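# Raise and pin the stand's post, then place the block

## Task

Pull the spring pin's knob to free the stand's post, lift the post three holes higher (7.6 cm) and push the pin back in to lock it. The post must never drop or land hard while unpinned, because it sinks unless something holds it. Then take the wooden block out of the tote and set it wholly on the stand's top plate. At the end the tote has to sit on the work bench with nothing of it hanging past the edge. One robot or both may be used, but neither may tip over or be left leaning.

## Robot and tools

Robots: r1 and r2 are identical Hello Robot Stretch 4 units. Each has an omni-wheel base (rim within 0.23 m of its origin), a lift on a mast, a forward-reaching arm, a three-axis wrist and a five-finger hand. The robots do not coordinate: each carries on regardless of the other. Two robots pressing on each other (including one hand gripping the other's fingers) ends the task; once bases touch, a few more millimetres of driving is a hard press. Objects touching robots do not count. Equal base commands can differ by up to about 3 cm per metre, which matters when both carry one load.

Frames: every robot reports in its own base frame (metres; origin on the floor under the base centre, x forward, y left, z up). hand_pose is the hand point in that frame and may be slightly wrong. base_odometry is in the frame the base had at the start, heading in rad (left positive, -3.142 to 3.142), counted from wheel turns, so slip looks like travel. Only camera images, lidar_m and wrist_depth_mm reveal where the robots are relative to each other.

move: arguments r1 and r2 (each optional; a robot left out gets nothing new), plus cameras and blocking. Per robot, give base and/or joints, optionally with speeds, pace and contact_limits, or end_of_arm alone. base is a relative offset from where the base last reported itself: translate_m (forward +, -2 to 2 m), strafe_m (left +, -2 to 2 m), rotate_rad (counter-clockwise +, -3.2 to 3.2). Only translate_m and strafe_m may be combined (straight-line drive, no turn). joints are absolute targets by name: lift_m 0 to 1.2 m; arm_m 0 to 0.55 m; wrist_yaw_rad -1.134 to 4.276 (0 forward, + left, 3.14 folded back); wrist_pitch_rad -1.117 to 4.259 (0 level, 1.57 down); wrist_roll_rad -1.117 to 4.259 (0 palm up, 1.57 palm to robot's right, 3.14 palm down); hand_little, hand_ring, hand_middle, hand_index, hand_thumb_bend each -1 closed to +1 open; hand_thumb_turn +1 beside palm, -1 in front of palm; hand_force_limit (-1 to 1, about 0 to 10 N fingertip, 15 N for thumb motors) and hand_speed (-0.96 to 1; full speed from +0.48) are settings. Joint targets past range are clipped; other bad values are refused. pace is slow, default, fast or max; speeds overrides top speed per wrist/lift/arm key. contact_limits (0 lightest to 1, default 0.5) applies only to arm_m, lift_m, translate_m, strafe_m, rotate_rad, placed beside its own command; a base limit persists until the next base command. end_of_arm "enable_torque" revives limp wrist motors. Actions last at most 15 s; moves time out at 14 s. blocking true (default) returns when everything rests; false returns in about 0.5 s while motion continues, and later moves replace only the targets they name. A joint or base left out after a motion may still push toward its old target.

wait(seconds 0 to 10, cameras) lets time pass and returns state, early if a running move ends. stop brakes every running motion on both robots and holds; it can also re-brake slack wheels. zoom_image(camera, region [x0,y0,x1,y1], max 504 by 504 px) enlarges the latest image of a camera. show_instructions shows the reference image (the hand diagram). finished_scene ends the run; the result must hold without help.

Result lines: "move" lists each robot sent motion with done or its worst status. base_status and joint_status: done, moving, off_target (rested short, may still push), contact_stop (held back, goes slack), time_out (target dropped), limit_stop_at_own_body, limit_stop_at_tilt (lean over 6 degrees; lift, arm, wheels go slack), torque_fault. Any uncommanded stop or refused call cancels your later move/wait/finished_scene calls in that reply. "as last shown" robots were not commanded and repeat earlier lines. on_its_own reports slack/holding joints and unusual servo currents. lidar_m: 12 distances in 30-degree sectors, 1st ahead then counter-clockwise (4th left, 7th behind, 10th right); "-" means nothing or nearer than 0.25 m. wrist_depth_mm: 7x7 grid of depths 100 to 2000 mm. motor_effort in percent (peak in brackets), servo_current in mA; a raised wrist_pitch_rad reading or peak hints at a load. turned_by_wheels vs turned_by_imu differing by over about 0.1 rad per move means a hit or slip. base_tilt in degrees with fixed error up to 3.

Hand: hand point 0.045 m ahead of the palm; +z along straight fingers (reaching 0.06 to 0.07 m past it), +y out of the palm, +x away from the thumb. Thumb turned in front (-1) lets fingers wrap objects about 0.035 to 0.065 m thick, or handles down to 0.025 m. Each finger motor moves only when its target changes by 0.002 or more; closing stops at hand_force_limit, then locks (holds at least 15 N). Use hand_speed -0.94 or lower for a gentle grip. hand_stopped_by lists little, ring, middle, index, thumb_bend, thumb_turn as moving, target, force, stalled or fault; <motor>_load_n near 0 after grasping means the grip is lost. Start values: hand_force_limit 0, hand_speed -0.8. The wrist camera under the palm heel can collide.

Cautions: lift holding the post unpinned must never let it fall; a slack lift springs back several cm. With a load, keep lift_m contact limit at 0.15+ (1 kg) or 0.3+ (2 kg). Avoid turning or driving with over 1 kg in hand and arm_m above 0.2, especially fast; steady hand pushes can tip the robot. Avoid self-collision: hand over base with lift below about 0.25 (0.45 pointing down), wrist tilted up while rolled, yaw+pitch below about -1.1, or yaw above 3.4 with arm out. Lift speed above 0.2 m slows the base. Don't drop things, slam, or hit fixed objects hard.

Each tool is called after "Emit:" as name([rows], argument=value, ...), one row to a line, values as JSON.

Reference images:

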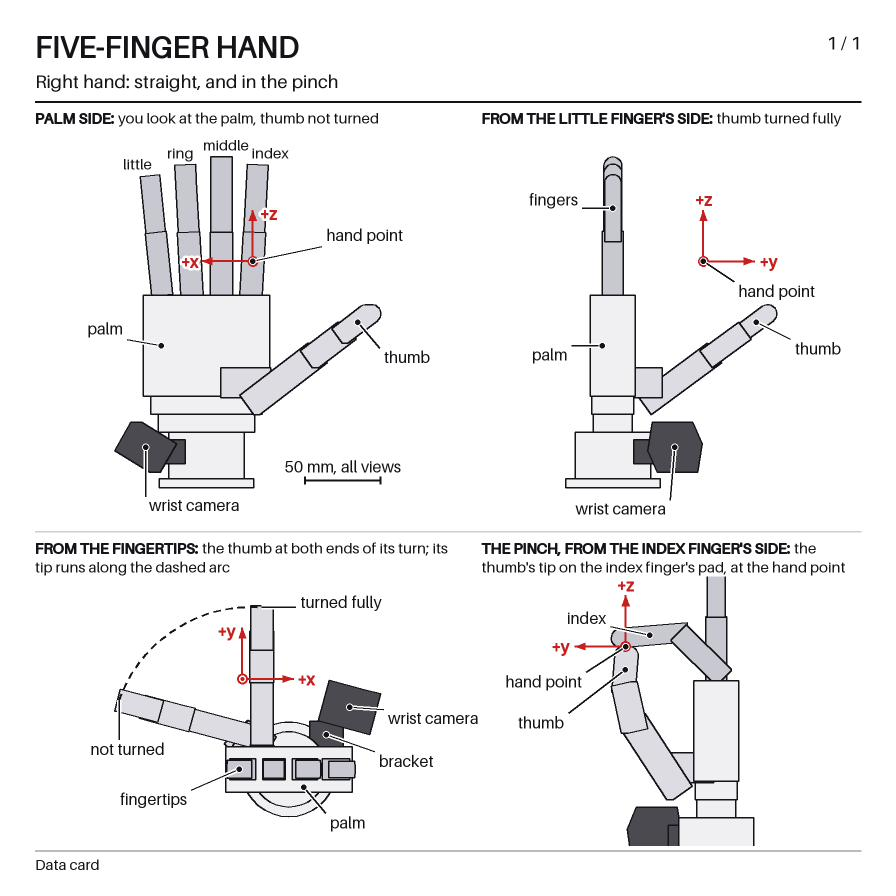

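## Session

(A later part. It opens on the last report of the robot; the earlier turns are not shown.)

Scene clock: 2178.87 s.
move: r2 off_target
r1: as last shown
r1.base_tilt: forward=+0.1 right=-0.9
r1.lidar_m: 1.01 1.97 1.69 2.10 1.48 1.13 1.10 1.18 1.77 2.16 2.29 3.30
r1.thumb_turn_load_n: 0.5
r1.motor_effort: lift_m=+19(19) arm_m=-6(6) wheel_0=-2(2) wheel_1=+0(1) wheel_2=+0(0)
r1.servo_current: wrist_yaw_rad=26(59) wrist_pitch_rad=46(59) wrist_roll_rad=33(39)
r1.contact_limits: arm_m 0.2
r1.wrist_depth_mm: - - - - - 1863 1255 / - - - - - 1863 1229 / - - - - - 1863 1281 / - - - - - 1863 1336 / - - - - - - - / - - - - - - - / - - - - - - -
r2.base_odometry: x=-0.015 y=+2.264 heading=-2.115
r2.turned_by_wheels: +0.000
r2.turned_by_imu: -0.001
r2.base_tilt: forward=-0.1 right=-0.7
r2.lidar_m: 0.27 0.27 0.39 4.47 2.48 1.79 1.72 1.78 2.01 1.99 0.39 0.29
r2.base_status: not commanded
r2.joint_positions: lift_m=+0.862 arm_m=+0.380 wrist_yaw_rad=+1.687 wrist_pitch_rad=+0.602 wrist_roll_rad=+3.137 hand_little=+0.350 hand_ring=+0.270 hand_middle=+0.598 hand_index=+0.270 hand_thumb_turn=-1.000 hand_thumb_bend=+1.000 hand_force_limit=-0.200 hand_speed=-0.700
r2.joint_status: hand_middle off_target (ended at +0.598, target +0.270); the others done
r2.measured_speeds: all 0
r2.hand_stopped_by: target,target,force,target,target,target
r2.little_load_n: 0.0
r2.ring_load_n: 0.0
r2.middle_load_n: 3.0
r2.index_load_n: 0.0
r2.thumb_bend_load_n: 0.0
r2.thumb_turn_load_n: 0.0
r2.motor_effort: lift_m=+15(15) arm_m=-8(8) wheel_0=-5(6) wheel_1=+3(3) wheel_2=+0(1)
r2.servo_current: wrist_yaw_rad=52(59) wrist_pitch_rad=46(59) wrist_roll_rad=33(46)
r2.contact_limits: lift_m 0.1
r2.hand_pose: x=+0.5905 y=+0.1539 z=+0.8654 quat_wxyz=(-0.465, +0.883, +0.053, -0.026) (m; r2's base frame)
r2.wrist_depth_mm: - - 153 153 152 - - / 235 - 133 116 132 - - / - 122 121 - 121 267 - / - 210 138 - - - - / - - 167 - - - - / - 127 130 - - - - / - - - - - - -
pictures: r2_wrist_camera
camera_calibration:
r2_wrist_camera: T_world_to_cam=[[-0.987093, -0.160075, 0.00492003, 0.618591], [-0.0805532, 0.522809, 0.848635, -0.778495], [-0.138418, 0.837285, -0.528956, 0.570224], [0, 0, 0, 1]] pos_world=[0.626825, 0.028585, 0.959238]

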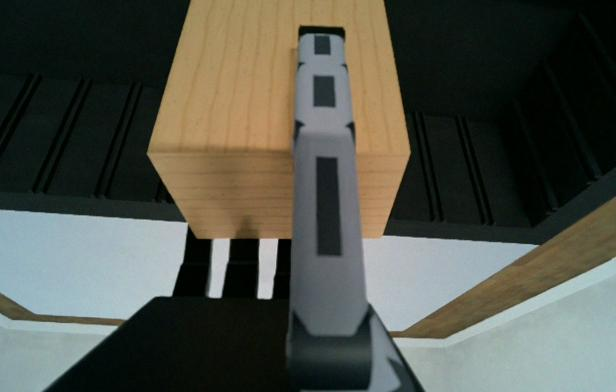

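Emit:
zoom_image(camera="r2_wrist_camera", region=[140, 180, 420, 320])

Emit:
move(cameras=["r2_head_camera", "r2_head_left_camera"])

Emit:
zoom_image(camera="r2_head_camera", region=[110, 310, 210, 430])

Scaled by 1.800.

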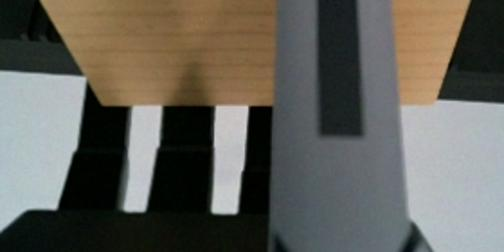

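Scene clock: 2192.67 s.
r1.base_odometry: x=+1.200 y=-0.976 heading=+0.794
r1.turned_by_wheels: +0.000
r1.turned_by_imu: +0.001
r1.base_tilt: forward=+0.1 right=-0.9
r1.lidar_m: 1.02 1.95 1.69 2.10 1.48 1.13 1.11 1.20 1.76 2.15 2.27 3.32
r1.base_status: not commanded
r1.joint_positions: lift_m=+0.726 arm_m=+0.003 wrist_yaw_rad=+0.002 wrist_pitch_rad=+0.005 wrist_roll_rad=+1.568 hand_little=+1.000 hand_ring=+1.000 hand_middle=+1.000 hand_index=+1.000 hand_thumb_turn=+0.855 hand_thumb_bend=+1.000 hand_force_limit=+0.300 hand_speed=+0.300
r1.joint_status: not commanded
r1.measured_speeds: all 0
r1.hand_stopped_by: target,target,target,target,target,stalled
r1.little_load_n: 0.0
r1.ring_load_n: 0.0
r1.middle_load_n: 0.0
r1.index_load_n: 0.0
r1.thumb_bend_load_n: 0.0
r1.thumb_turn_load_n: 0.0
r1.motor_effort: lift_m=+19(19) arm_m=-6(6) wheel_0=-2(2) wheel_1=+0(1) wheel_2=+0(0)
r1.servo_current: wrist_yaw_rad=20(59) wrist_pitch_rad=39(59) wrist_roll_rad=39(39)
r1.contact_limits: arm_m 0.2
r1.hand_pose: x=+0.3950 y=-0.1473 z=+0.8720 quat_wxyz=(+0.000, +0.709, +0.001, +0.705) (m; r1's base frame)
r1.wrist_depth_mm: - - - - - 1808 1229 / - - - - - 1808 1255 / - - - - - 1863 1281 / - - - - - 1863 1336 / - - - - - - - / - - - - - - - / - - - - - - -
r2.base_odometry: x=-0.015 y=+2.264 heading=-2.115
r2.turned_by_wheels: +0.000
r2.turned_by_imu: -0.001
r2.base_tilt: forward=-0.1 right=-0.7
r2.lidar_m: 0.25 0.29 0.37 4.46 2.47 1.80 1.71 1.77 2.01 2.01 0.39 0.29
r2.base_status: not commanded
r2.joint_positions: lift_m=+0.862 arm_m=+0.380 wrist_yaw_rad=+1.687 wrist_pitch_rad=+0.602 wrist_roll_rad=+3.137 hand_little=+0.350 hand_ring=+0.270 hand_middle=+0.598 hand_index=+0.270 hand_thumb_turn=-1.000 hand_thumb_bend=+1.000 hand_force_limit=-0.200 hand_speed=-0.700
r2.joint_status: hand_middle off_target (ended at +0.598, target +0.270); the others done
r2.measured_speeds: all 0
r2.hand_stopped_by: target,target,force,target,target,target
r2.little_load_n: 0.0
r2.ring_load_n: 0.0
r2.middle_load_n: 3.5
r2.index_load_n: 0.0
r2.thumb_bend_load_n: 0.0
r2.thumb_turn_load_n: 0.0
r2.motor_effort: lift_m=+15(15) arm_m=-8(8) wheel_0=-5(6) wheel_1=+3(3) wheel_2=+0(1)
r2.servo_current: wrist_yaw_rad=39(59) wrist_pitch_rad=46(59) wrist_roll_rad=33(46)
r2.contact_limits: lift_m 0.1
r2.hand_pose: x=+0.5905 y=+0.1539 z=+0.8654 quat_wxyz=(-0.465, +0.883, +0.053, -0.026) (m; r2's base frame)
r2.wrist_depth_mm: - - 153 153 152 - - / 235 - 133 117 132 - - / - 122 121 - 121 268 - / - 209 138 - - - - / - - 167 - - - - / - 127 130 - - - - / - - - - - - -
pictures: r2_head_camera, r2_head_left_camera

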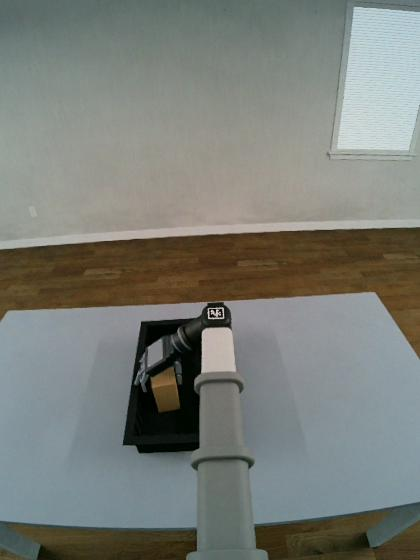

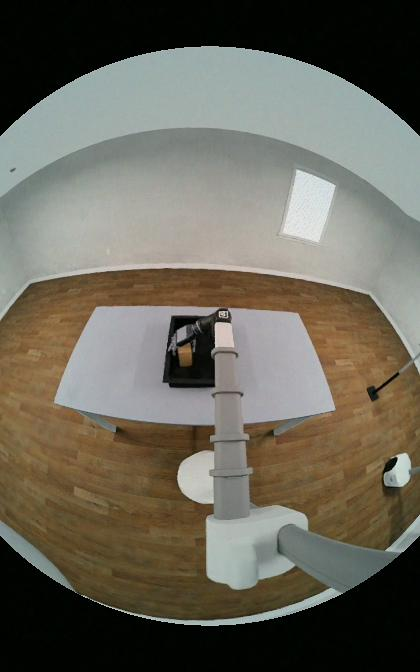

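Scaled by 4.200 from the camera's 420x560 image, which has a finer 1200x1600 frame.

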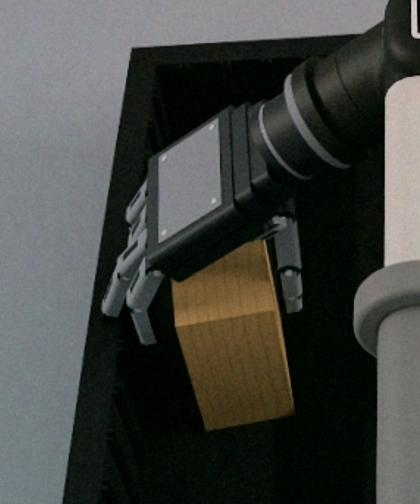

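Emit:
move(r2={"joints": {"hand_middle": 0.72}})

Emit:
move(r2={"joints": {"lift_m": 0.90}, "speeds": {"lift_m": 0.1}})

Emit:
move(r2={"joints": {"hand_middle": 0.38, "hand_index": 0.38, "hand_ring": 0.38, "hand_little": 0.3}}, cameras=["r2_wrist_camera"])

Scene clock: 2213.83 s.
move: r2 done
r1: as last shown
r1.lidar_m: 1.02 1.96 1.68 2.12 1.49 1.14 1.10 1.18 1.77 2.16 2.29 3.30
r1.motor_effort: lift_m=+18(19) arm_m=-6(6) wheel_0=-2(2) wheel_1=+0(0) wheel_2=+0(0)
r1.servo_current: wrist_yaw_rad=46(52) wrist_pitch_rad=33(52) wrist_roll_rad=33(39)
r1.contact_limits: arm_m 0.2
r1.wrist_depth_mm: - - - - - 1808 1255 / - - - - - 1863 1255 / - - - - - 1863 1229 / - - - - - 1921 1308 / - - - - - - - / - - - - - - - / - - - - - - -
r2.base_odometry: x=-0.015 y=+2.264 heading=-2.115
r2.turned_by_wheels: +0.000
r2.turned_by_imu: -0.001
r2.base_tilt: forward=-0.1 right=-0.8
r2.lidar_m: 0.26 0.28 0.39 4.47 2.48 1.81 1.72 1.79 2.00 1.99 0.39 0.28
r2.base_status: not commanded
r2.joint_positions: lift_m=+0.862 arm_m=+0.380 wrist_yaw_rad=+1.687 wrist_pitch_rad=+0.602 wrist_roll_rad=+3.138 hand_little=+0.350 hand_ring=+0.270 hand_middle=+0.720 hand_index=+0.270 hand_thumb_turn=-1.000 hand_thumb_bend=+1.000 hand_force_limit=-0.200 hand_speed=-0.700
r2.joint_status: all done
r2.measured_speeds: all 0
r2.hand_stopped_by: target,target,target,target,target,target
r2.little_load_n: 0.0
r2.ring_load_n: 0.0
r2.middle_load_n: 1.0
r2.index_load_n: 0.0
r2.thumb_bend_load_n: -0.5
r2.thumb_turn_load_n: 0.0
r2.motor_effort: lift_m=+15(15) arm_m=-8(8) wheel_0=-5(6) wheel_1=+3(3) wheel_2=+0(0)
r2.servo_current: wrist_yaw_rad=46(46) wrist_pitch_rad=59(59) wrist_roll_rad=52(52)
r2.contact_limits: lift_m 0.1
r2.hand_pose: x=+0.5905 y=+0.1539 z=+0.8654 quat_wxyz=(-0.465, +0.883, +0.053, -0.026) (m; r2's base frame)
r2.wrist_depth_mm: - - 162 165 - - - / - - 142 135 - - - / 230 - 130 127 126 266 - / - 212 132 132 - - - / - - 166 - - - - / - 126 130 - - - - / - - - - - - -
pictures: none

Scene clock: 2214.83 s.
move: r2 done
r1: as last shown
r1.turned_by_imu: +0.000
r1.base_tilt: forward=+0.0 right=-0.9
r1.lidar_m: 1.01 1.95 1.66 2.11 1.48 1.14 1.11 1.19 1.77 2.15 2.28 3.31
r1.middle_load_n: 0.5
r1.motor_effort: lift_m=+19(19) arm_m=-6(7) wheel_0=-2(2) wheel_1=+0(1) wheel_2=+0(0)
r1.servo_current: wrist_yaw_rad=46(52) wrist_pitch_rad=46(59) wrist_roll_rad=33(39)
r1.contact_limits: arm_m 0.2
r1.wrist_depth_mm: - - - - - 1863 1229 / - - - - - 1921 1229 / - - - - - 1863 1255 / - - - - - 1921 1336 / - - - - - - - / - - - - - - - / - - - - - - -
r2.base_odometry: x=-0.015 y=+2.264 heading=-2.115
r2.turned_by_wheels: +0.000
r2.turned_by_imu: +0.000
r2.base_tilt: forward=-0.1 right=-0.7
r2.lidar_m: 0.26 0.29 0.40 4.47 2.46 1.80 1.72 1.77 2.01 2.00 0.40 0.30
r2.base_status: not commanded
r2.joint_positions: lift_m=+0.900 arm_m=+0.380 wrist_yaw_rad=+1.687 wrist_pitch_rad=+0.602 wrist_roll_rad=+3.138 hand_little=+0.350 hand_ring=+0.270 hand_middle=+0.720 hand_index=+0.270 hand_thumb_turn=-1.000 hand_thumb_bend=+1.000 hand_force_limit=-0.200 hand_speed=-0.700
r2.joint_status: all done
r2.measured_speeds: all 0
r2.hand_stopped_by: target,target,target,target,target,target
r2.little_load_n: 0.5
r2.ring_load_n: 0.0
r2.middle_load_n: 0.0
r2.index_load_n: -0.5
r2.thumb_bend_load_n: 0.0
r2.thumb_turn_load_n: 0.0
r2.motor_effort: lift_m=+21(27) arm_m=-8(8) wheel_0=-5(6) wheel_1=+3(3) wheel_2=+0(1)
r2.servo_current: wrist_yaw_rad=39(52) wrist_pitch_rad=52(59) wrist_roll_rad=33(52)
r2.hand_pose: x=+0.5905 y=+0.1539 z=+0.9029 quat_wxyz=(-0.465, +0.883, +0.053, -0.026) (m; r2's base frame)
r2.wrist_depth_mm: - - 164 167 - - - / 258 - 145 117 - - - / 233 - 160 160 - 267 - / - - 186 - - - 1756 / - - 176 - - - - / - 127 130 - - - - / - - - - - - -
pictures: none

Scene clock: 2215.73 s.
move: r2 done
r1: as last shown
r1.base_tilt: forward=+0.1 right=-0.9
r1.lidar_m: 1.01 1.94 1.66 2.12 1.47 1.13 1.11 1.20 1.77 2.15 2.28 3.29
r1.middle_load_n: 0.0
r1.motor_effort: lift_m=+19(19) arm_m=-6(6) wheel_0=-2(2) wheel_1=+0(0) wheel_2=+0(1)
r1.servo_current: wrist_yaw_rad=46(52) wrist_pitch_rad=33(59) wrist_roll_rad=33(33)
r1.contact_limits: arm_m 0.2
r1.wrist_depth_mm: - - - - - 1756 1255 / - - - - - 1808 1255 / - - - - - 1808 1255 / - - - - - 1863 1336 / - - - - - - - / - - - - - - - / - - - - - - -
r2.base_odometry: x=-0.015 y=+2.264 heading=-2.115
r2.turned_by_wheels: +0.000
r2.turned_by_imu: +0.000
r2.base_tilt: forward=-0.1 right=-0.7
r2.lidar_m: 0.25 0.29 0.41 4.49 2.46 1.81 1.71 1.78 2.00 2.00 0.40 0.29
r2.base_status: not commanded
r2.joint_positions: lift_m=+0.900 arm_m=+0.380 wrist_yaw_rad=+1.687 wrist_pitch_rad=+0.602 wrist_roll_rad=+3.138 hand_little=+0.300 hand_ring=+0.380 hand_middle=+0.380 hand_index=+0.380 hand_thumb_turn=-1.000 hand_thumb_bend=+1.000 hand_force_limit=-0.200 hand_speed=-0.700
r2.joint_status: all done
r2.measured_speeds: all 0
r2.hand_stopped_by: target,target,target,target,target,target
r2.little_load_n: 0.0
r2.ring_load_n: 0.0
r2.middle_load_n: 0.0
r2.index_load_n: 0.0
r2.thumb_bend_load_n: 0.0
r2.thumb_turn_load_n: 0.0
r2.motor_effort: lift_m=+22(22) arm_m=-7(8) wheel_0=-6(6) wheel_1=+3(3) wheel_2=+0(0)
r2.servo_current: wrist_yaw_rad=33(46) wrist_pitch_rad=65(65) wrist_roll_rad=39(46)
r2.hand_pose: x=+0.5905 y=+0.1539 z=+0.9029 quat_wxyz=(-0.465, +0.883, +0.053, -0.026) (m; r2's base frame)
r2.wrist_depth_mm: - - 165 167 - - - / 257 - 145 116 - - - / 235 - 160 160 - 267 - / - - 186 - - - 1756 / - - 174 - - - - / - 127 130 - - - - / - - - - - - -
pictures: r2_wrist_camera
camera_calibration:
r2_wrist_camera: T_world_to_cam=[[-0.987093, -0.160075, 0.00492003, 0.618407], [-0.0805532, 0.522809, 0.848635, -0.810234], [-0.138418, 0.837285, -0.528956, 0.590007], [0, 0, 0, 1]] pos_world=[0.626825, 0.028585, 0.996638]

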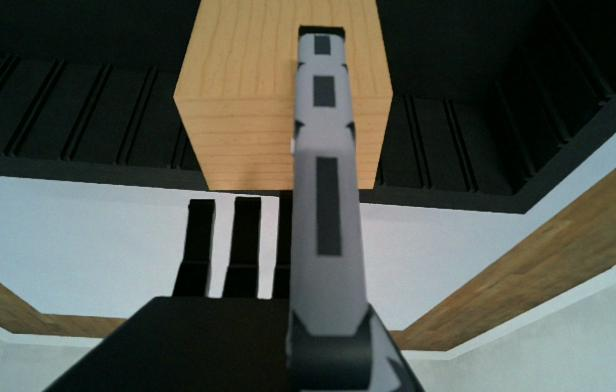

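Emit:
move(r2={"joints": {"hand_middle": 0.46, "hand_index": 0.44, "hand_ring": 0.44, "hand_little": 0.44}})

Emit:
move(r2={"joints": {"lift_m": 0.861}, "contact_limits": {"lift_m": 0.05}, "speeds": {"lift_m": 0.06}}, cameras=["r2_wrist_camera", "r2_head_camera"])

Emit:
zoom_image(camera="r2_head_camera", region=[110, 310, 210, 430])

Scene clock: 2241.20 s.
move: r2 done
r1: as last shown
r1.turned_by_imu: +0.001
r1.lidar_m: 1.02 1.95 1.70 2.13 1.48 1.14 1.11 1.19 1.77 2.15 2.27 3.30
r1.motor_effort: lift_m=+19(19) arm_m=-6(6) wheel_0=-2(2) wheel_1=+0(0) wheel_2=+0(0)
r1.servo_current: wrist_yaw_rad=39(52) wrist_pitch_rad=52(52) wrist_roll_rad=33(39)
r1.contact_limits: arm_m 0.2
r1.wrist_depth_mm: - - - - - 1808 1229 / - - - - - 1921 1255 / - - - - - 1921 1229 / - - - - - 1863 1308 / - - - - - - - / - - - - - - - / - - - - - - -
r2.base_odometry: x=-0.015 y=+2.264 heading=-2.115
r2.turned_by_wheels: +0.000
r2.turned_by_imu: -0.001
r2.base_tilt: forward=-0.1 right=-0.6
r2.lidar_m: 0.26 0.29 0.39 4.48 2.47 1.81 1.71 1.78 2.01 1.98 0.41 0.29
r2.base_status: not commanded
r2.joint_positions: lift_m=+0.900 arm_m=+0.380 wrist_yaw_rad=+1.687 wrist_pitch_rad=+0.602 wrist_roll_rad=+3.138 hand_little=+0.440 hand_ring=+0.440 hand_middle=+0.460 hand_index=+0.440 hand_thumb_turn=-1.000 hand_thumb_bend=+1.000 hand_force_limit=-0.200 hand_speed=-0.700
r2.joint_status: all done
r2.measured_speeds: all 0
r2.hand_stopped_by: target,target,target,target,target,target
r2.little_load_n: 0.0
r2.ring_load_n: 0.0
r2.middle_load_n: 0.0
r2.index_load_n: 0.0
r2.thumb_bend_load_n: 0.0
r2.thumb_turn_load_n: 0.0
r2.motor_effort: lift_m=+21(22) arm_m=-7(8) wheel_0=-5(6) wheel_1=+3(3) wheel_2=+0(1)
r2.servo_current: wrist_yaw_rad=39(52) wrist_pitch_rad=52(59) wrist_roll_rad=39(46)
r2.hand_pose: x=+0.5905 y=+0.1539 z=+0.9029 quat_wxyz=(-0.465, +0.883, +0.053, -0.026) (m; r2's base frame)
r2.wrist_depth_mm: - - 164 168 - - - / 257 - 145 116 - - - / 234 - 160 160 - 267 - / - - - - - - 1756 / - - 175 - - - - / - 127 131 - - - - / - - - - - - -
pictures: none

Scene clock: 2242.33 s.
move: r2 done
r1: as last shown
r1.turned_by_imu: +0.000
r1.base_tilt: forward=+0.0 right=-0.9
r1.lidar_m: 1.02 1.95 1.67 2.11 1.47 1.12 1.11 1.18 1.73 2.15 2.28 3.30
r1.motor_effort: lift_m=+19(19) arm_m=-6(6) wheel_0=-2(2) wheel_1=+0(1) wheel_2=+0(0)
r1.servo_current: wrist_yaw_rad=52(65) wrist_pitch_rad=13(46) wrist_roll_rad=26(39)
r1.contact_limits: arm_m 0.2
r1.wrist_depth_mm: - - - - - 1808 1255 / - - - - - 1808 1229 / - - - - - 1863 1281 / - - - - - 1921 1336 / - - - - - - - / - - - - - - - / - - - - - - -
r2.base_odometry: x=-0.015 y=+2.264 heading=-2.115
r2.turned_by_wheels: +0.000
r2.turned_by_imu: +0.000
r2.base_tilt: forward=-0.1 right=-0.7
r2.lidar_m: 0.26 0.29 0.37 4.48 2.49 1.81 1.72 1.77 2.00 1.98 0.41 0.27
r2.base_status: not commanded
r2.joint_positions: lift_m=+0.861 arm_m=+0.380 wrist_yaw_rad=+1.687 wrist_pitch_rad=+0.602 wrist_roll_rad=+3.138 hand_little=+0.440 hand_ring=+0.440 hand_middle=+0.460 hand_index=+0.440 hand_thumb_turn=-1.000 hand_thumb_bend=+1.000 hand_force_limit=-0.200 hand_speed=-0.700
r2.joint_status: all done
r2.measured_speeds: all 0
r2.hand_stopped_by: target,target,target,target,target,target
r2.little_load_n: 0.0
r2.ring_load_n: -0.5
r2.middle_load_n: 0.0
r2.index_load_n: 0.0
r2.thumb_bend_load_n: 0.0
r2.thumb_turn_load_n: -0.5
r2.motor_effort: lift_m=+16(21) arm_m=-7(8) wheel_0=-5(6) wheel_1=+3(3) wheel_2=+0(1)
r2.servo_current: wrist_yaw_rad=33(52) wrist_pitch_rad=59(59) wrist_roll_rad=33(46)
r2.contact_limits: lift_m 0.05
r2.hand_pose: x=+0.5905 y=+0.1539 z=+0.8643 quat_wxyz=(-0.465, +0.883, +0.053, -0.026) (m; r2's base frame)
r2.wrist_depth_mm: - - 164 167 - - - / - - 144 117 - - - / 231 - 131 128 128 267 - / - 206 126 - - - - / - - 151 - - - - / - - 130 - - - - / - - - - - - -
pictures: r2_head_camera, r2_wrist_camera
camera_calibration:
r2_wrist_camera: T_world_to_cam=[[-0.987093, -0.160075, 0.00492003, 0.618596], [-0.0805532, 0.522809, 0.848635, -0.777561], [-0.138418, 0.837285, -0.528956, 0.569642], [0, 0, 0, 1]] pos_world=[0.626825, 0.028585, 0.958138]

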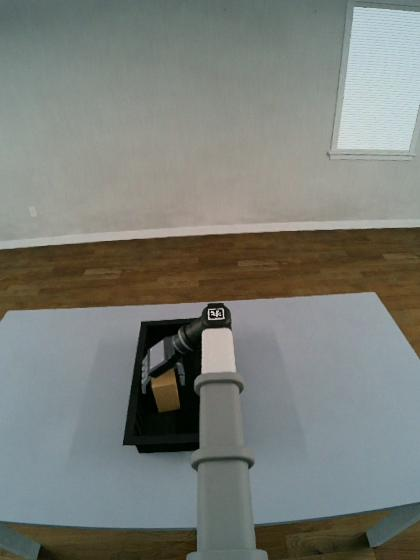

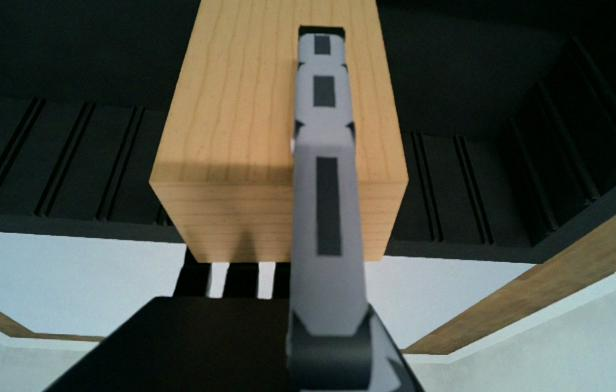

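Scaled by 4.200 from the camera's 420x560 image, which has a finer 1200x1600 frame.

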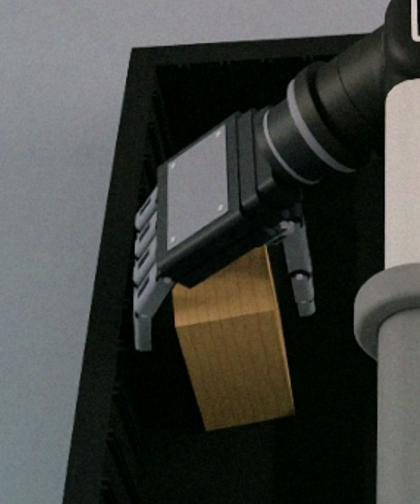

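Emit:
move(r2={"joints": {"hand_middle": 0.3, "hand_index": 0.28, "hand_ring": 0.28, "hand_little": 0.3}}, cameras=["r2_wrist_camera"])

Emit:
move(r2={"joints": {"hand_thumb_bend": 0.2, "hand_force_limit": 1.0, "hand_speed": -0.85}}, cameras=["r2_wrist_camera", "r2_head_camera"])

Emit:
zoom_image(camera="r2_head_camera", region=[110, 310, 210, 430])

Scene clock: 2257.97 s.
move: r2 done
r1: as last shown
r1.turned_by_imu: +0.001
r1.base_tilt: forward=+0.1 right=-0.9
r1.lidar_m: 1.02 1.95 1.67 2.12 1.48 1.14 1.11 1.18 1.75 2.16 2.27 3.32
r1.motor_effort: lift_m=+19(19) arm_m=-5(6) wheel_0=-2(2) wheel_1=+0(0) wheel_2=+0(1)
r1.servo_current: wrist_yaw_rad=46(59) wrist_pitch_rad=46(46) wrist_roll_rad=33(33)
r1.contact_limits: arm_m 0.2
r1.wrist_depth_mm: - - - - - 1808 1205 / - - - - - 1808 1255 / - - - - - 1863 1255 / - - - - - 1921 1336 / - - - - - - - / - - - - - - - / - - - - - - -
r2.base_odometry: x=-0.015 y=+2.264 heading=-2.115
r2.turned_by_wheels: +0.000
r2.turned_by_imu: -0.001
r2.base_tilt: forward=+0.0 right=-0.7
r2.lidar_m: 0.26 0.29 0.38 4.48 2.46 1.81 1.72 1.76 2.02 1.97 0.42 0.28
r2.base_status: not commanded
r2.joint_positions: lift_m=+0.861 arm_m=+0.380 wrist_yaw_rad=+1.687 wrist_pitch_rad=+0.602 wrist_roll_rad=+3.138 hand_little=+0.300 hand_ring=+0.280 hand_middle=+0.300 hand_index=+0.280 hand_thumb_turn=-1.000 hand_thumb_bend=+1.000 hand_force_limit=-0.200 hand_speed=-0.700
r2.joint_status: all done
r2.measured_speeds: all 0
r2.hand_stopped_by: target,target,target,target,target,target
r2.little_load_n: 0.0
r2.ring_load_n: 0.0
r2.middle_load_n: 0.0
r2.index_load_n: 0.0
r2.thumb_bend_load_n: 0.0
r2.thumb_turn_load_n: 0.0
r2.motor_effort: lift_m=+17(17) arm_m=-7(8) wheel_0=-5(6) wheel_1=+2(3) wheel_2=+0(0)
r2.servo_current: wrist_yaw_rad=39(52) wrist_pitch_rad=52(59) wrist_roll_rad=33(52)
r2.contact_limits: lift_m 0.05
r2.hand_pose: x=+0.5905 y=+0.1539 z=+0.8643 quat_wxyz=(-0.465, +0.883, +0.053, -0.026) (m; r2's base frame)
r2.wrist_depth_mm: - - 164 168 - - - / - - 144 116 - - - / 231 - 131 128 127 268 - / - 206 126 - - - - / - - 160 - - - - / - - 130 - - - - / - - - - - - -
pictures: r2_wrist_camera
camera_calibration:
r2_wrist_camera: T_world_to_cam=[[-0.987093, -0.160075, 0.00492003, 0.618596], [-0.0805532, 0.522809, 0.848635, -0.777561], [-0.138418, 0.837285, -0.528956, 0.569642], [0, 0, 0, 1]] pos_world=[0.626825, 0.028585, 0.958138]

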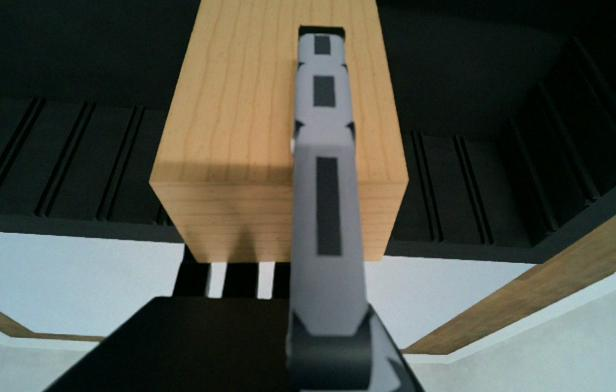

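Scene clock: 2261.40 s.
move: r2 off_target
r1: as last shown
r1.base_tilt: forward=+0.0 right=-0.9
r1.lidar_m: 1.02 1.96 1.68 2.13 1.49 1.14 1.10 1.18 1.76 2.15 2.29 3.28
r1.motor_effort: lift_m=+19(19) arm_m=-6(6) wheel_0=-2(2) wheel_1=+0(0) wheel_2=+0(1)
r1.servo_current: wrist_yaw_rad=39(65) wrist_pitch_rad=52(59) wrist_roll_rad=33(39)
r1.contact_limits: arm_m 0.2
r1.wrist_depth_mm: - - - - - 1863 1229 / - - - - - 1863 1255 / - - - - - 1863 1281 / - - - - - 1808 1336 / - - - - - - - / - - - - - - - / - - - - - - -
r2.base_odometry: x=-0.015 y=+2.264 heading=-2.115
r2.turned_by_wheels: +0.000
r2.turned_by_imu: -0.001
r2.base_tilt: forward=-0.1 right=-0.7
r2.lidar_m: 0.26 0.27 0.40 4.47 2.46 1.81 1.72 1.78 2.00 2.01 0.41 0.26
r2.base_status: not commanded
r2.joint_positions: lift_m=+0.861 arm_m=+0.380 wrist_yaw_rad=+1.687 wrist_pitch_rad=+0.602 wrist_roll_rad=+3.138 hand_little=+0.300 hand_ring=+0.280 hand_middle=+0.300 hand_index=+0.280 hand_thumb_turn=-1.000 hand_thumb_bend=+0.643 hand_force_limit=+1.000 hand_speed=-0.850
r2.joint_status: hand_thumb_bend off_target (ended at +0.643, target +0.200); the others done
r2.measured_speeds: all 0
r2.hand_stopped_by: target,target,target,target,force,target
r2.little_load_n: 0.0
r2.ring_load_n: 2.0
r2.middle_load_n: 0.0
r2.index_load_n: 2.0
r2.thumb_bend_load_n: 14.5
r2.thumb_turn_load_n: 3.5
r2.motor_effort: lift_m=+16(16) arm_m=-8(8) wheel_0=-6(6) wheel_1=+3(3) wheel_2=+0(1)
r2.servo_current: wrist_yaw_rad=39(65) wrist_pitch_rad=59(65) wrist_roll_rad=39(52)
r2.contact_limits: lift_m 0.05
r2.hand_pose: x=+0.5905 y=+0.1539 z=+0.8643 quat_wxyz=(-0.465, +0.883, +0.053, -0.026) (m; r2's base frame)
r2.wrist_depth_mm: - - 171 173 174 - - / - - 150 150 153 - - / 230 - 134 129 137 268 - / - 208 126 - 128 - - / - - 160 - - - - / - - 130 - - - - / - - - - - - -
pictures: r2_head_camera, r2_wrist_camera
camera_calibration:
r2_wrist_camera: T_world_to_cam=[[-0.987093, -0.160075, 0.00492003, 0.618596], [-0.0805532, 0.522809, 0.848635, -0.777561], [-0.138418, 0.837285, -0.528956, 0.569642], [0, 0, 0, 1]] pos_world=[0.626825, 0.028585, 0.958138]

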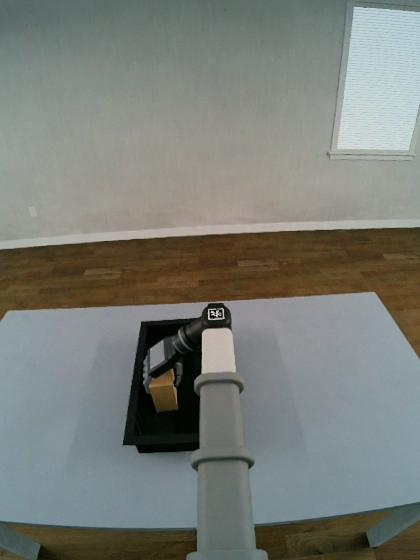

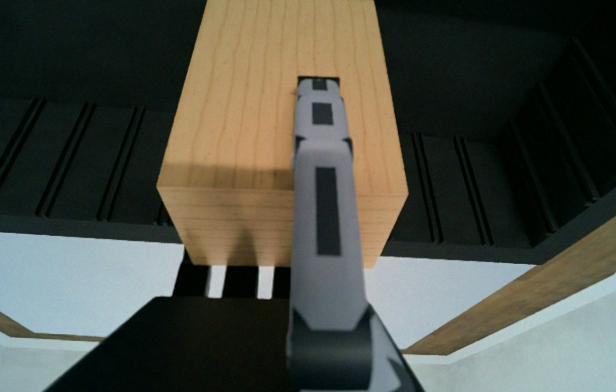

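Scaled by 4.200 from the camera's 420x560 image, which has a finer 1200x1600 frame.

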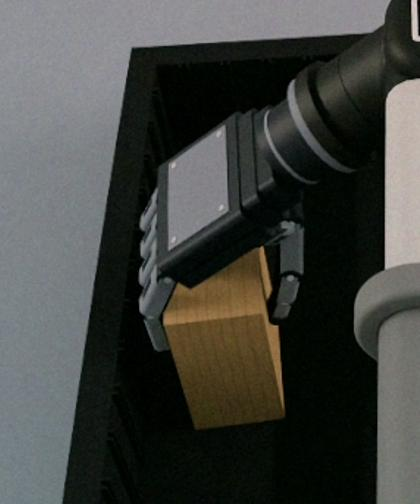

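Emit:
move(r2={"joints": {"hand_middle": 0.0, "hand_index": 0.0, "hand_ring": 0.0, "hand_little": 0.0, "hand_force_limit": 0.0, "hand_speed": -0.9}})

Emit:
move(r2={"joints": {"lift_m": 0.871}, "speeds": {"lift_m": 0.02}}, cameras=["r2_wrist_camera", "r2_head_camera"])

Emit:
zoom_image(camera="r2_head_camera", region=[110, 310, 210, 430])

Scene clock: 2272.13 s.
move: r2 off_target
r1.base_odometry: x=+1.200 y=-0.976 heading=+0.794
r1.turned_by_wheels: +0.000
r1.turned_by_imu: +0.002
r1.base_tilt: forward=+0.0 right=-0.9
r1.lidar_m: 1.01 1.96 1.66 2.11 1.47 1.13 1.11 1.19 1.78 2.15 2.29 3.30
r1.base_status: not commanded
r1.joint_positions: lift_m=+0.726 arm_m=+0.003 wrist_yaw_rad=+0.002 wrist_pitch_rad=+0.005 wrist_roll_rad=+1.568 hand_little=+1.000 hand_ring=+1.000 hand_middle=+1.000 hand_index=+1.000 hand_thumb_turn=+0.855 hand_thumb_bend=+1.000 hand_force_limit=+0.300 hand_speed=+0.300
r1.joint_status: not commanded
r1.measured_speeds: all 0
r1.hand_stopped_by: target,target,target,target,target,stalled
r1.little_load_n: 0.0
r1.ring_load_n: 0.0
r1.middle_load_n: 0.0
r1.index_load_n: 0.0
r1.thumb_bend_load_n: 0.0
r1.thumb_turn_load_n: 0.0
r1.motor_effort: lift_m=+18(19) arm_m=-6(6) wheel_0=-2(2) wheel_1=+0(0) wheel_2=+0(0)
r1.servo_current: wrist_yaw_rad=33(59) wrist_pitch_rad=39(52) wrist_roll_rad=39(39)
r1.contact_limits: arm_m 0.2
r1.hand_pose: x=+0.3950 y=-0.1473 z=+0.8720 quat_wxyz=(+0.000, +0.709, +0.001, +0.705) (m; r1's base frame)
r1.wrist_depth_mm: - - - - - 1808 1229 / - - - - - 1808 1255 / - - - - - 1808 1281 / - - - - - 1863 1308 / - - - - - - - / - - - - - - - / - - - - - - -
r2.base_odometry: x=-0.015 y=+2.264 heading=-2.115
r2.turned_by_wheels: +0.000
r2.turned_by_imu: -0.001
r2.base_tilt: forward=-0.1 right=-0.7
r2.lidar_m: 0.26 0.28 0.38 4.49 2.47 1.81 1.72 1.78 2.01 2.00 0.40 0.30
r2.base_status: not commanded
r2.joint_positions: lift_m=+0.861 arm_m=+0.380 wrist_yaw_rad=+1.687 wrist_pitch_rad=+0.602 wrist_roll_rad=+3.138 hand_little=+0.237 hand_ring=+0.263 hand_middle=+0.265 hand_index=+0.264 hand_thumb_turn=-1.000 hand_thumb_bend=+0.644 hand_force_limit=+0.000 hand_speed=-0.900
r2.joint_status: hand_little off_target (ended at +0.237, target +0.000); hand_ring off_target (ended at +0.263, target +0.000); hand_middle off_target (ended at +0.265, target +0.000); hand_index off_target (ended at +0.264, target +0.000); the others done
r2.measured_speeds: all 0
r2.hand_stopped_by: force,force,force,force,force,target
r2.little_load_n: 6.0
r2.ring_load_n: 2.5
r2.middle_load_n: 5.0
r2.index_load_n: 7.0
r2.thumb_bend_load_n: 19.0
r2.thumb_turn_load_n: 6.0
r2.motor_effort: lift_m=+16(16) arm_m=-7(8) wheel_0=-5(6) wheel_1=+3(3) wheel_2=+0(1)
r2.servo_current: wrist_yaw_rad=46(52) wrist_pitch_rad=46(59) wrist_roll_rad=39(52)
r2.contact_limits: lift_m 0.05
r2.hand_pose: x=+0.5905 y=+0.1539 z=+0.8643 quat_wxyz=(-0.465, +0.883, +0.053, -0.026) (m; r2's base frame)
r2.wrist_depth_mm: - - 169 172 174 - - / - - 148 149 153 - - / 233 - 133 128 139 268 - / - 205 125 - - - - / - - 163 - - - - / - - 130 - - - - / - - - - - - -
pictures: none

Scene clock: 2272.97 s.
move: r2 done
r1: as last shown
r1.turned_by_imu: +0.000
r1.base_tilt: forward=+0.0 right=-0.8
r1.lidar_m: 1.02 1.97 1.69 2.12 1.48 1.13 1.10 1.19 1.77 2.16 2.28 3.31
r1.middle_load_n: 0.5
r1.thumb_turn_load_n: 0.5
r1.motor_effort: lift_m=+19(19) arm_m=-6(6) wheel_0=-2(2) wheel_1=+0(0) wheel_2=+0(0)
r1.servo_current: wrist_yaw_rad=46(59) wrist_pitch_rad=39(59) wrist_roll_rad=26(33)
r1.contact_limits: arm_m 0.2
r1.wrist_depth_mm: - - - - - 1808 1229 / - - - - - 1863 1255 / - - - - - 1863 1255 / - - - - - 1863 1336 / - - - - - - - / - - - - - - - / - - - - - - -
r2.base_odometry: x=-0.015 y=+2.264 heading=-2.115
r2.turned_by_wheels: +0.000
r2.turned_by_imu: +0.000
r2.base_tilt: forward=-0.1 right=-0.7
r2.lidar_m: 0.26 0.28 0.41 4.48 2.48 1.82 1.72 1.78 2.01 2.01 0.39 0.29
r2.base_status: not commanded
r2.joint_positions: lift_m=+0.871 arm_m=+0.380 wrist_yaw_rad=+1.687 wrist_pitch_rad=+0.602 wrist_roll_rad=+3.138 hand_little=+0.237 hand_ring=+0.263 hand_middle=+0.265 hand_index=+0.264 hand_thumb_turn=-1.000 hand_thumb_bend=+0.644 hand_force_limit=+0.000 hand_speed=-0.900
r2.joint_status: all done
r2.measured_speeds: all 0
r2.hand_stopped_by: force,force,force,force,force,target
r2.little_load_n: 5.5
r2.ring_load_n: 2.5
r2.middle_load_n: 5.0
r2.index_load_n: 6.5
r2.thumb_bend_load_n: 19.0
r2.thumb_turn_load_n: 6.0
r2.motor_effort: lift_m=+22(27) arm_m=-8(8) wheel_0=-5(6) wheel_1=+3(3) wheel_2=+0(1)
r2.servo_current: wrist_yaw_rad=46(46) wrist_pitch_rad=59(59) wrist_roll_rad=46(46)
r2.hand_pose: x=+0.5905 y=+0.1539 z=+0.8738 quat_wxyz=(-0.465, +0.883, +0.053, -0.026) (m; r2's base frame)
r2.wrist_depth_mm: - - 169 172 174 - - / - - 148 150 153 - - / 229 - 133 128 139 271 - / - - 126 - - - - / - - 160 - - - - / - 126 130 - - - - / - - - - - - -
pictures: r2_head_camera, r2_wrist_camera
camera_calibration:
r2_wrist_camera: T_world_to_cam=[[-0.987093, -0.160075, 0.00492003, 0.618549], [-0.0805532, 0.522809, 0.848635, -0.785623], [-0.138418, 0.837285, -0.528956, 0.574668], [0, 0, 0, 1]] pos_world=[0.626825, 0.028585, 0.967638]

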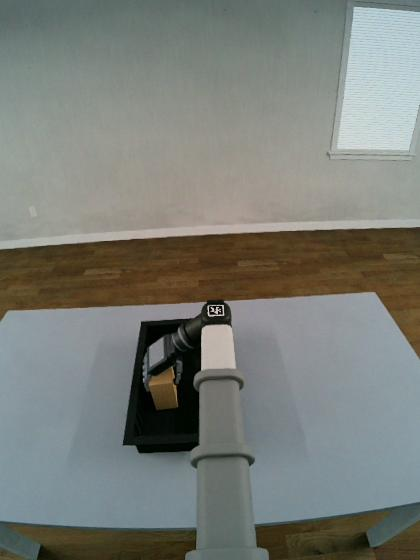

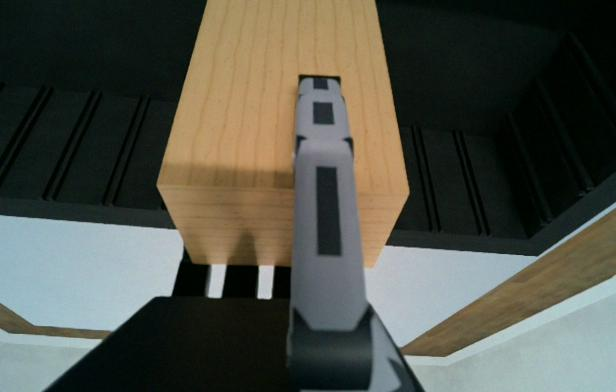

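Scaled by 4.200 from the camera's 420x560 image, which has a finer 1200x1600 frame.

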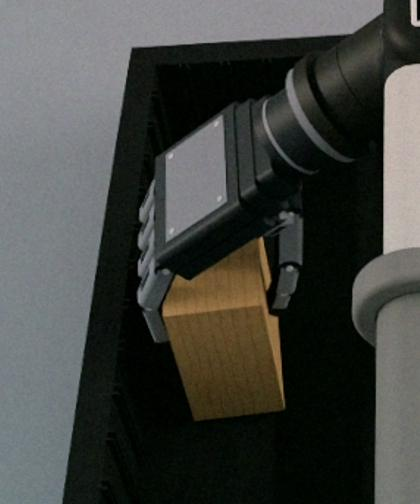

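Emit:
move(r2={"joints": {"lift_m": 0.92}, "speeds": {"lift_m": 0.05}}, cameras=["r2_wrist_camera", "r2_head_camera"])

Emit:
move(r2={"joints": {"lift_m": 1.12}, "speeds": {"lift_m": 0.1}}, cameras=["r2_wrist_camera", "r2_head_camera", "r2_head_left_camera"])

Scene clock: 2281.67 s.
move: r2 done
r1: as last shown
r1.turned_by_imu: +0.002
r1.base_tilt: forward=+0.0 right=-0.9
r1.lidar_m: 1.01 1.95 1.69 2.11 1.47 1.13 1.10 1.18 1.74 2.15 2.29 3.31
r1.middle_load_n: 0.0
r1.thumb_turn_load_n: 0.0
r1.motor_effort: lift_m=+19(19) arm_m=-6(6) wheel_0=-2(2) wheel_1=+0(1) wheel_2=+0(1)
r1.servo_current: wrist_yaw_rad=52(59) wrist_pitch_rad=52(52) wrist_roll_rad=26(39)
r1.contact_limits: arm_m 0.2
r1.wrist_depth_mm: - - - - - 1808 1229 / - - - - - 1863 1229 / - - - - - 1863 1255 / - - - - - 1863 1336 / - - - - - - - / - - - - - - - / - - - - - - -
r2.base_odometry: x=-0.015 y=+2.264 heading=-2.115
r2.turned_by_wheels: +0.000
r2.turned_by_imu: -0.001
r2.base_tilt: forward=-0.1 right=-0.7
r2.lidar_m: 0.27 0.29 0.37 4.47 2.48 1.79 1.73 1.79 2.02 2.00 0.41 0.29
r2.base_status: not commanded
r2.joint_positions: lift_m=+0.920 arm_m=+0.380 wrist_yaw_rad=+1.687 wrist_pitch_rad=+0.602 wrist_roll_rad=+3.138 hand_little=+0.237 hand_ring=+0.263 hand_middle=+0.265 hand_index=+0.264 hand_thumb_turn=-1.000 hand_thumb_bend=+0.644 hand_force_limit=+0.000 hand_speed=-0.900
r2.joint_status: all done
r2.measured_speeds: all 0
r2.hand_stopped_by: force,force,force,force,force,target
r2.little_load_n: 6.0
r2.ring_load_n: 2.5
r2.middle_load_n: 5.5
r2.index_load_n: 6.5
r2.thumb_bend_load_n: 19.0
r2.thumb_turn_load_n: 6.5
r2.motor_effort: lift_m=+22(26) arm_m=-8(8) wheel_0=-5(6) wheel_1=+2(3) wheel_2=+0(0)
r2.servo_current: wrist_yaw_rad=39(65) wrist_pitch_rad=52(59) wrist_roll_rad=33(46)
r2.hand_pose: x=+0.5905 y=+0.1539 z=+0.9228 quat_wxyz=(-0.465, +0.883, +0.053, -0.026) (m; r2's base frame)
r2.wrist_depth_mm: - - 169 172 174 - - / 257 - 148 150 153 285 - / - - 133 128 139 271 - / - - 126 - - - 1863 / - - 160 - - - - / - - 130 - - - - / - - - - - - -
pictures: r2_head_camera, r2_wrist_camera
camera_calibration:
r2_wrist_camera: T_world_to_cam=[[-0.987093, -0.160075, 0.00492003, 0.618308], [-0.0805532, 0.522809, 0.848635, -0.827206], [-0.138418, 0.837285, -0.528956, 0.600586], [0, 0, 0, 1]] pos_world=[0.626825, 0.028585, 1.01664]

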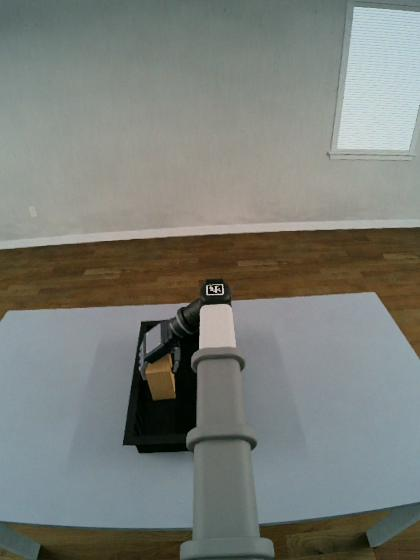

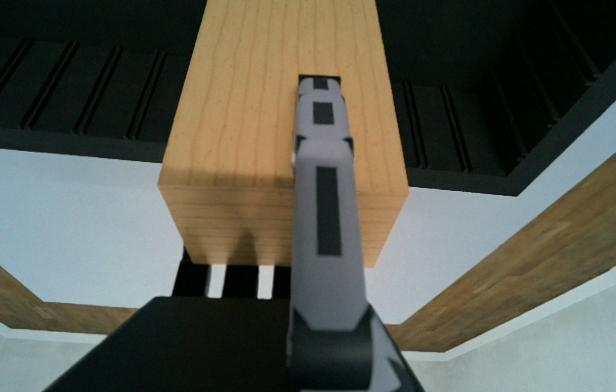

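Scene clock: 2284.27 s.
move: r2 done
r1: as last shown
r1.turned_by_imu: +0.001
r1.base_tilt: forward=+0.0 right=-1.0
r1.lidar_m: 1.02 1.96 1.67 2.14 1.48 1.13 1.10 1.19 1.73 2.16 2.30 3.31
r1.motor_effort: lift_m=+19(19) arm_m=-6(6) wheel_0=-2(2) wheel_1=+0(0) wheel_2=+0(0)
r1.servo_current: wrist_yaw_rad=59(65) wrist_pitch_rad=39(52) wrist_roll_rad=26(39)
r1.contact_limits: arm_m 0.2
r1.wrist_depth_mm: - - - - - 1808 1205 / - - - - - 1808 1255 / - - - - - 1863 1281 / - - - - - 1863 1336 / - - - - - - - / - - - - - - - / - - - - - - -
r2.base_odometry: x=-0.015 y=+2.264 heading=-2.115
r2.turned_by_wheels: +0.000
r2.turned_by_imu: -0.001
r2.base_tilt: forward=+0.0 right=-0.6
r2.lidar_m: 0.26 0.27 0.38 4.48 2.47 1.79 1.71 1.78 1.99 2.01 0.41 0.29
r2.base_status: not commanded
r2.joint_positions: lift_m=+1.120 arm_m=+0.380 wrist_yaw_rad=+1.687 wrist_pitch_rad=+0.602 wrist_roll_rad=+3.138 hand_little=+0.237 hand_ring=+0.263 hand_middle=+0.265 hand_index=+0.264 hand_thumb_turn=-1.000 hand_thumb_bend=+0.644 hand_force_limit=+0.000 hand_speed=-0.900
r2.joint_status: all done
r2.measured_speeds: all 0
r2.hand_stopped_by: force,force,force,force,force,target
r2.little_load_n: 6.0
r2.ring_load_n: 2.5
r2.middle_load_n: 5.0
r2.index_load_n: 7.0
r2.thumb_bend_load_n: 19.0
r2.thumb_turn_load_n: 6.0
r2.motor_effort: lift_m=+22(28) arm_m=-7(8) wheel_0=-5(6) wheel_1=+3(3) wheel_2=+0(1)
r2.servo_current: wrist_yaw_rad=46(52) wrist_pitch_rad=46(65) wrist_roll_rad=33(46)
r2.hand_pose: x=+0.5905 y=+0.1539 z=+1.1228 quat_wxyz=(-0.465, +0.883, +0.053, -0.026) (m; r2's base frame)
r2.wrist_depth_mm: - - 169 172 174 - 1281 / - - 148 150 153 597 1464 / 1708 - 133 128 139 1756 1708 / - - 126 - - - - / - - 163 - - - - / - - 130 - - - - / - - - - - - -
pictures: r2_head_camera, r2_head_left_camera, r2_wrist_camera
camera_calibration:
r2_wrist_camera: T_world_to_cam=[[-0.987093, -0.160075, 0.00492003, 0.617324], [-0.0805532, 0.522809, 0.848635, -0.996933], [-0.138418, 0.837285, -0.528956, 0.706378], [0, 0, 0, 1]] pos_world=[0.626825, 0.028585, 1.21664]

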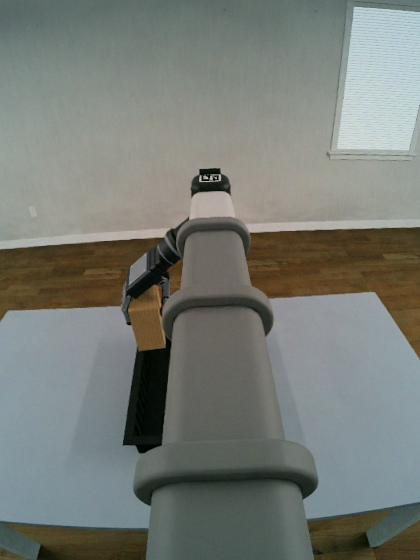

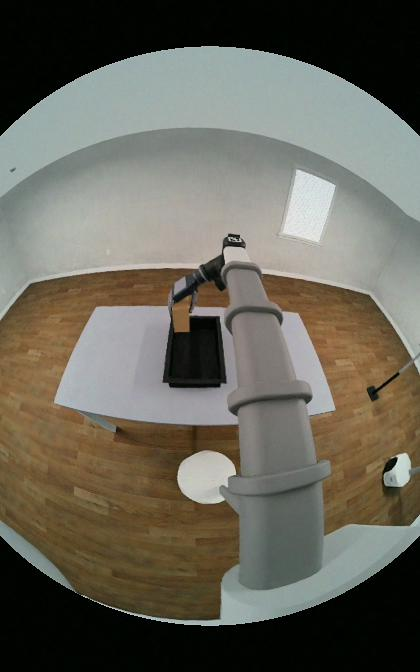

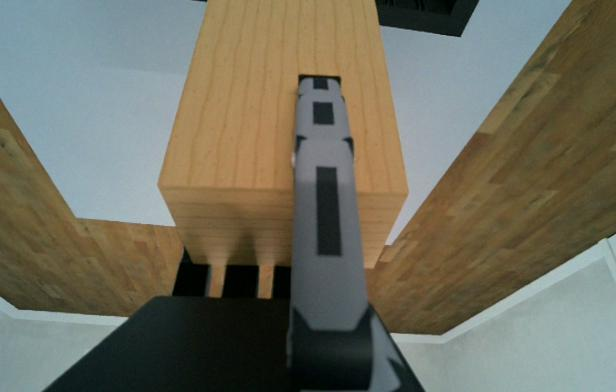

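Emit:
move(r2={"base": {"translate_m": -0.36}, "joints": {"arm_m": 0.15}, "pace": "slow"})

Emit:
move(r2={"base": {"rotate_rad": -1.48}, "pace": "slow"}, cameras=["r2_head_camera", "r2_head_left_camera", "r2_head_right_camera", "r2_wrist_camera"])

Scene clock: 2358.13 s.
move: r2 done
r1: as last shown
r1.turned_by_imu: +0.003
r1.base_tilt: forward=+0.0 right=-0.9
r1.lidar_m: 1.01 1.95 1.67 1.92 1.47 1.12 1.11 1.20 1.75 2.16 2.28 3.30
r1.motor_effort: lift_m=+19(19) arm_m=-5(6) wheel_0=-2(2) wheel_1=+0(1) wheel_2=+0(1)
r1.servo_current: wrist_yaw_rad=46(59) wrist_pitch_rad=26(59) wrist_roll_rad=33(39)
r1.contact_limits: arm_m 0.2
r1.wrist_depth_mm: - - - - - 1808 1229 / - - - - - 1808 1205 / - - - - - 1808 1255 / - - - - - 1863 1308 / - - - - - - - / - - - - - - - / - - - - - - -
r2.base_odometry: x=+0.171 y=+2.571 heading=-2.115
r2.turned_by_wheels: +0.000
r2.turned_by_imu: -0.002
r2.base_tilt: forward=-0.1 right=-0.7
r2.lidar_m: 0.62 0.36 0.92 4.47 1.95 1.42 1.37 1.42 1.89 1.93 2.29 0.64
r2.base_status: done
r2.joint_positions: lift_m=+1.120 arm_m=+0.150 wrist_yaw_rad=+1.686 wrist_pitch_rad=+0.602 wrist_roll_rad=+3.138 hand_little=+0.237 hand_ring=+0.263 hand_middle=+0.265 hand_index=+0.264 hand_thumb_turn=-1.000 hand_thumb_bend=+0.644 hand_force_limit=+0.000 hand_speed=-0.900
r2.joint_status: all done
r2.measured_speeds: all 0
r2.hand_stopped_by: force,force,force,force,force,target
r2.little_load_n: 5.5
r2.ring_load_n: 2.5
r2.middle_load_n: 5.0
r2.index_load_n: 6.5
r2.thumb_bend_load_n: 19.0
r2.thumb_turn_load_n: 6.0
r2.motor_effort: lift_m=+22(23) arm_m=-8(15) wheel_0=-8(13) wheel_1=-3(8) wheel_2=+4(15)
r2.servo_current: wrist_yaw_rad=26(59) wrist_pitch_rad=59(65) wrist_roll_rad=26(59)
r2.hand_pose: x=+0.3606 y=+0.1539 z=+1.1228 quat_wxyz=(-0.465, +0.883, +0.053, -0.026) (m; r2's base frame)
r2.wrist_depth_mm: - 1281 173 172 185 1281 1281 / - 1397 148 149 153 1499 1464 / - 960 133 128 139 1756 1756 / - 878 125 - - - - / - - 164 - - - - / - - 130 - - - - / - - - - - - -
pictures: none

Scene clock: 2360.90 s.
move: r2 done
r1: as last shown
r1.turned_by_imu: +0.001
r1.lidar_m: 1.00 1.97 1.67 1.70 1.49 1.13 1.11 1.21 1.75 2.16 2.28 3.33
r1.thumb_bend_load_n: 0.5
r1.motor_effort: lift_m=+19(19) arm_m=-6(6) wheel_0=-2(2) wheel_1=+0(0) wheel_2=+0(1)
r1.servo_current: wrist_yaw_rad=39(65) wrist_pitch_rad=39(59) wrist_roll_rad=33(46)
r1.contact_limits: arm_m 0.2
r1.wrist_depth_mm: - - - - - 1863 1229 / - - - - - 1808 1229 / - - - - - 1863 1255 / - - - - - 1863 1336 / - - - - - - - / - - - - - - - / - - - - - - -
r2.base_odometry: x=+0.171 y=+2.571 heading=+2.689
r2.turned_by_wheels: -1.479
r2.turned_by_imu: -1.459
r2.base_tilt: forward=-0.1 right=-0.7
r2.lidar_m: 1.94 0.34 0.65 0.63 0.68 1.02 4.13 1.76 1.39 1.35 1.45 2.02
r2.base_status: done
r2.joint_positions: lift_m=+1.120 arm_m=+0.150 wrist_yaw_rad=+1.686 wrist_pitch_rad=+0.602 wrist_roll_rad=+3.138 hand_little=+0.237 hand_ring=+0.263 hand_middle=+0.265 hand_index=+0.264 hand_thumb_turn=-1.000 hand_thumb_bend=+0.644 hand_force_limit=+0.000 hand_speed=-0.900
r2.joint_status: not commanded
r2.measured_speeds: all 0
r2.hand_stopped_by: force,force,force,force,force,target
r2.little_load_n: 6.0
r2.ring_load_n: 2.5
r2.middle_load_n: 5.0
r2.index_load_n: 6.5
r2.thumb_bend_load_n: 19.0
r2.thumb_turn_load_n: 6.0
r2.motor_effort: lift_m=+22(23) arm_m=-8(8) wheel_0=+8(12) wheel_1=+3(8) wheel_2=+5(12)
r2.servo_current: wrist_yaw_rad=39(52) wrist_pitch_rad=46(65) wrist_roll_rad=39(52)
r2.hand_pose: x=+0.3606 y=+0.1539 z=+1.1228 quat_wxyz=(-0.465, +0.883, +0.053, -0.026) (m; r2's base frame)
r2.wrist_depth_mm: 1308 1336 174 172 185 1308 1281 / 1499 1499 148 150 153 1464 1430 / 1756 1661 133 128 139 1708 1756 / - 768 126 - - 1921 - / - - 160 - - - - / - - 130 - - - - / - - - - - - -
pictures: r2_head_camera, r2_head_left_camera, r2_head_right_camera, r2_wrist_camera
camera_calibration:
r2_wrist_camera: T_world_to_cam=[[-0.987187, -0.159494, 0.00490103, 0.390438], [-0.0802598, 0.522846, 0.84864, -1.01558], [-0.137915, 0.837373, -0.528947, 0.674344], [0, 0, 0, 1]] pos_world=[0.396928, 0.0285845, 1.21664]

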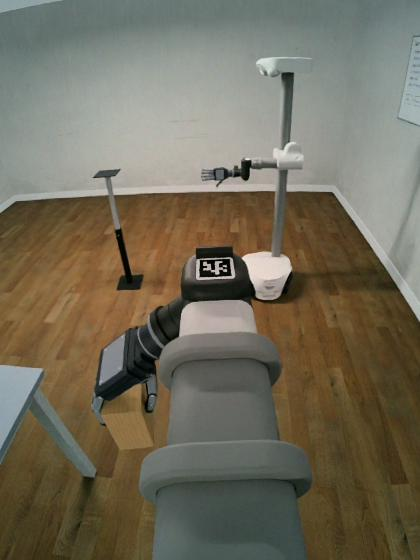

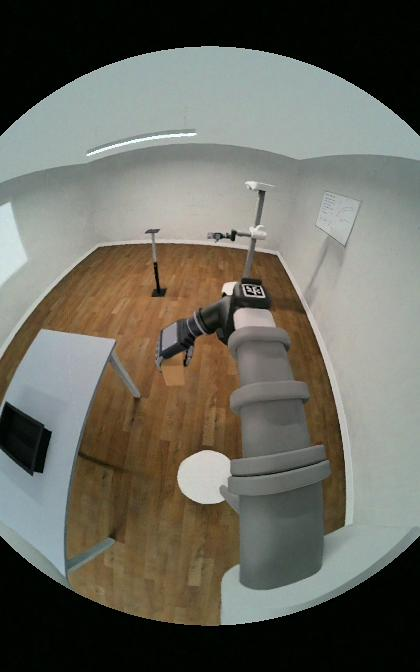

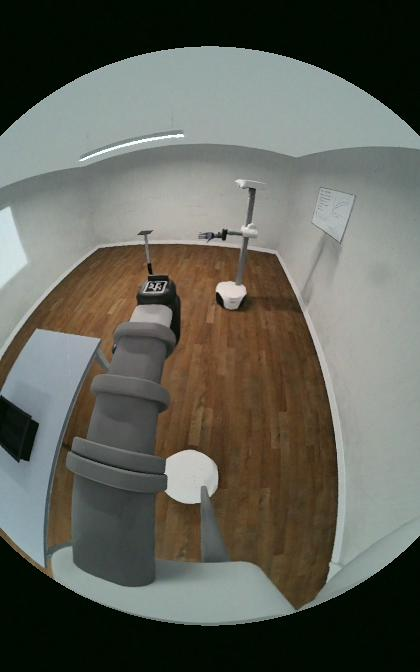

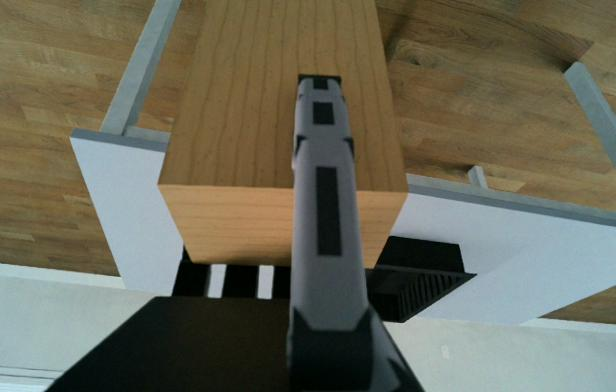

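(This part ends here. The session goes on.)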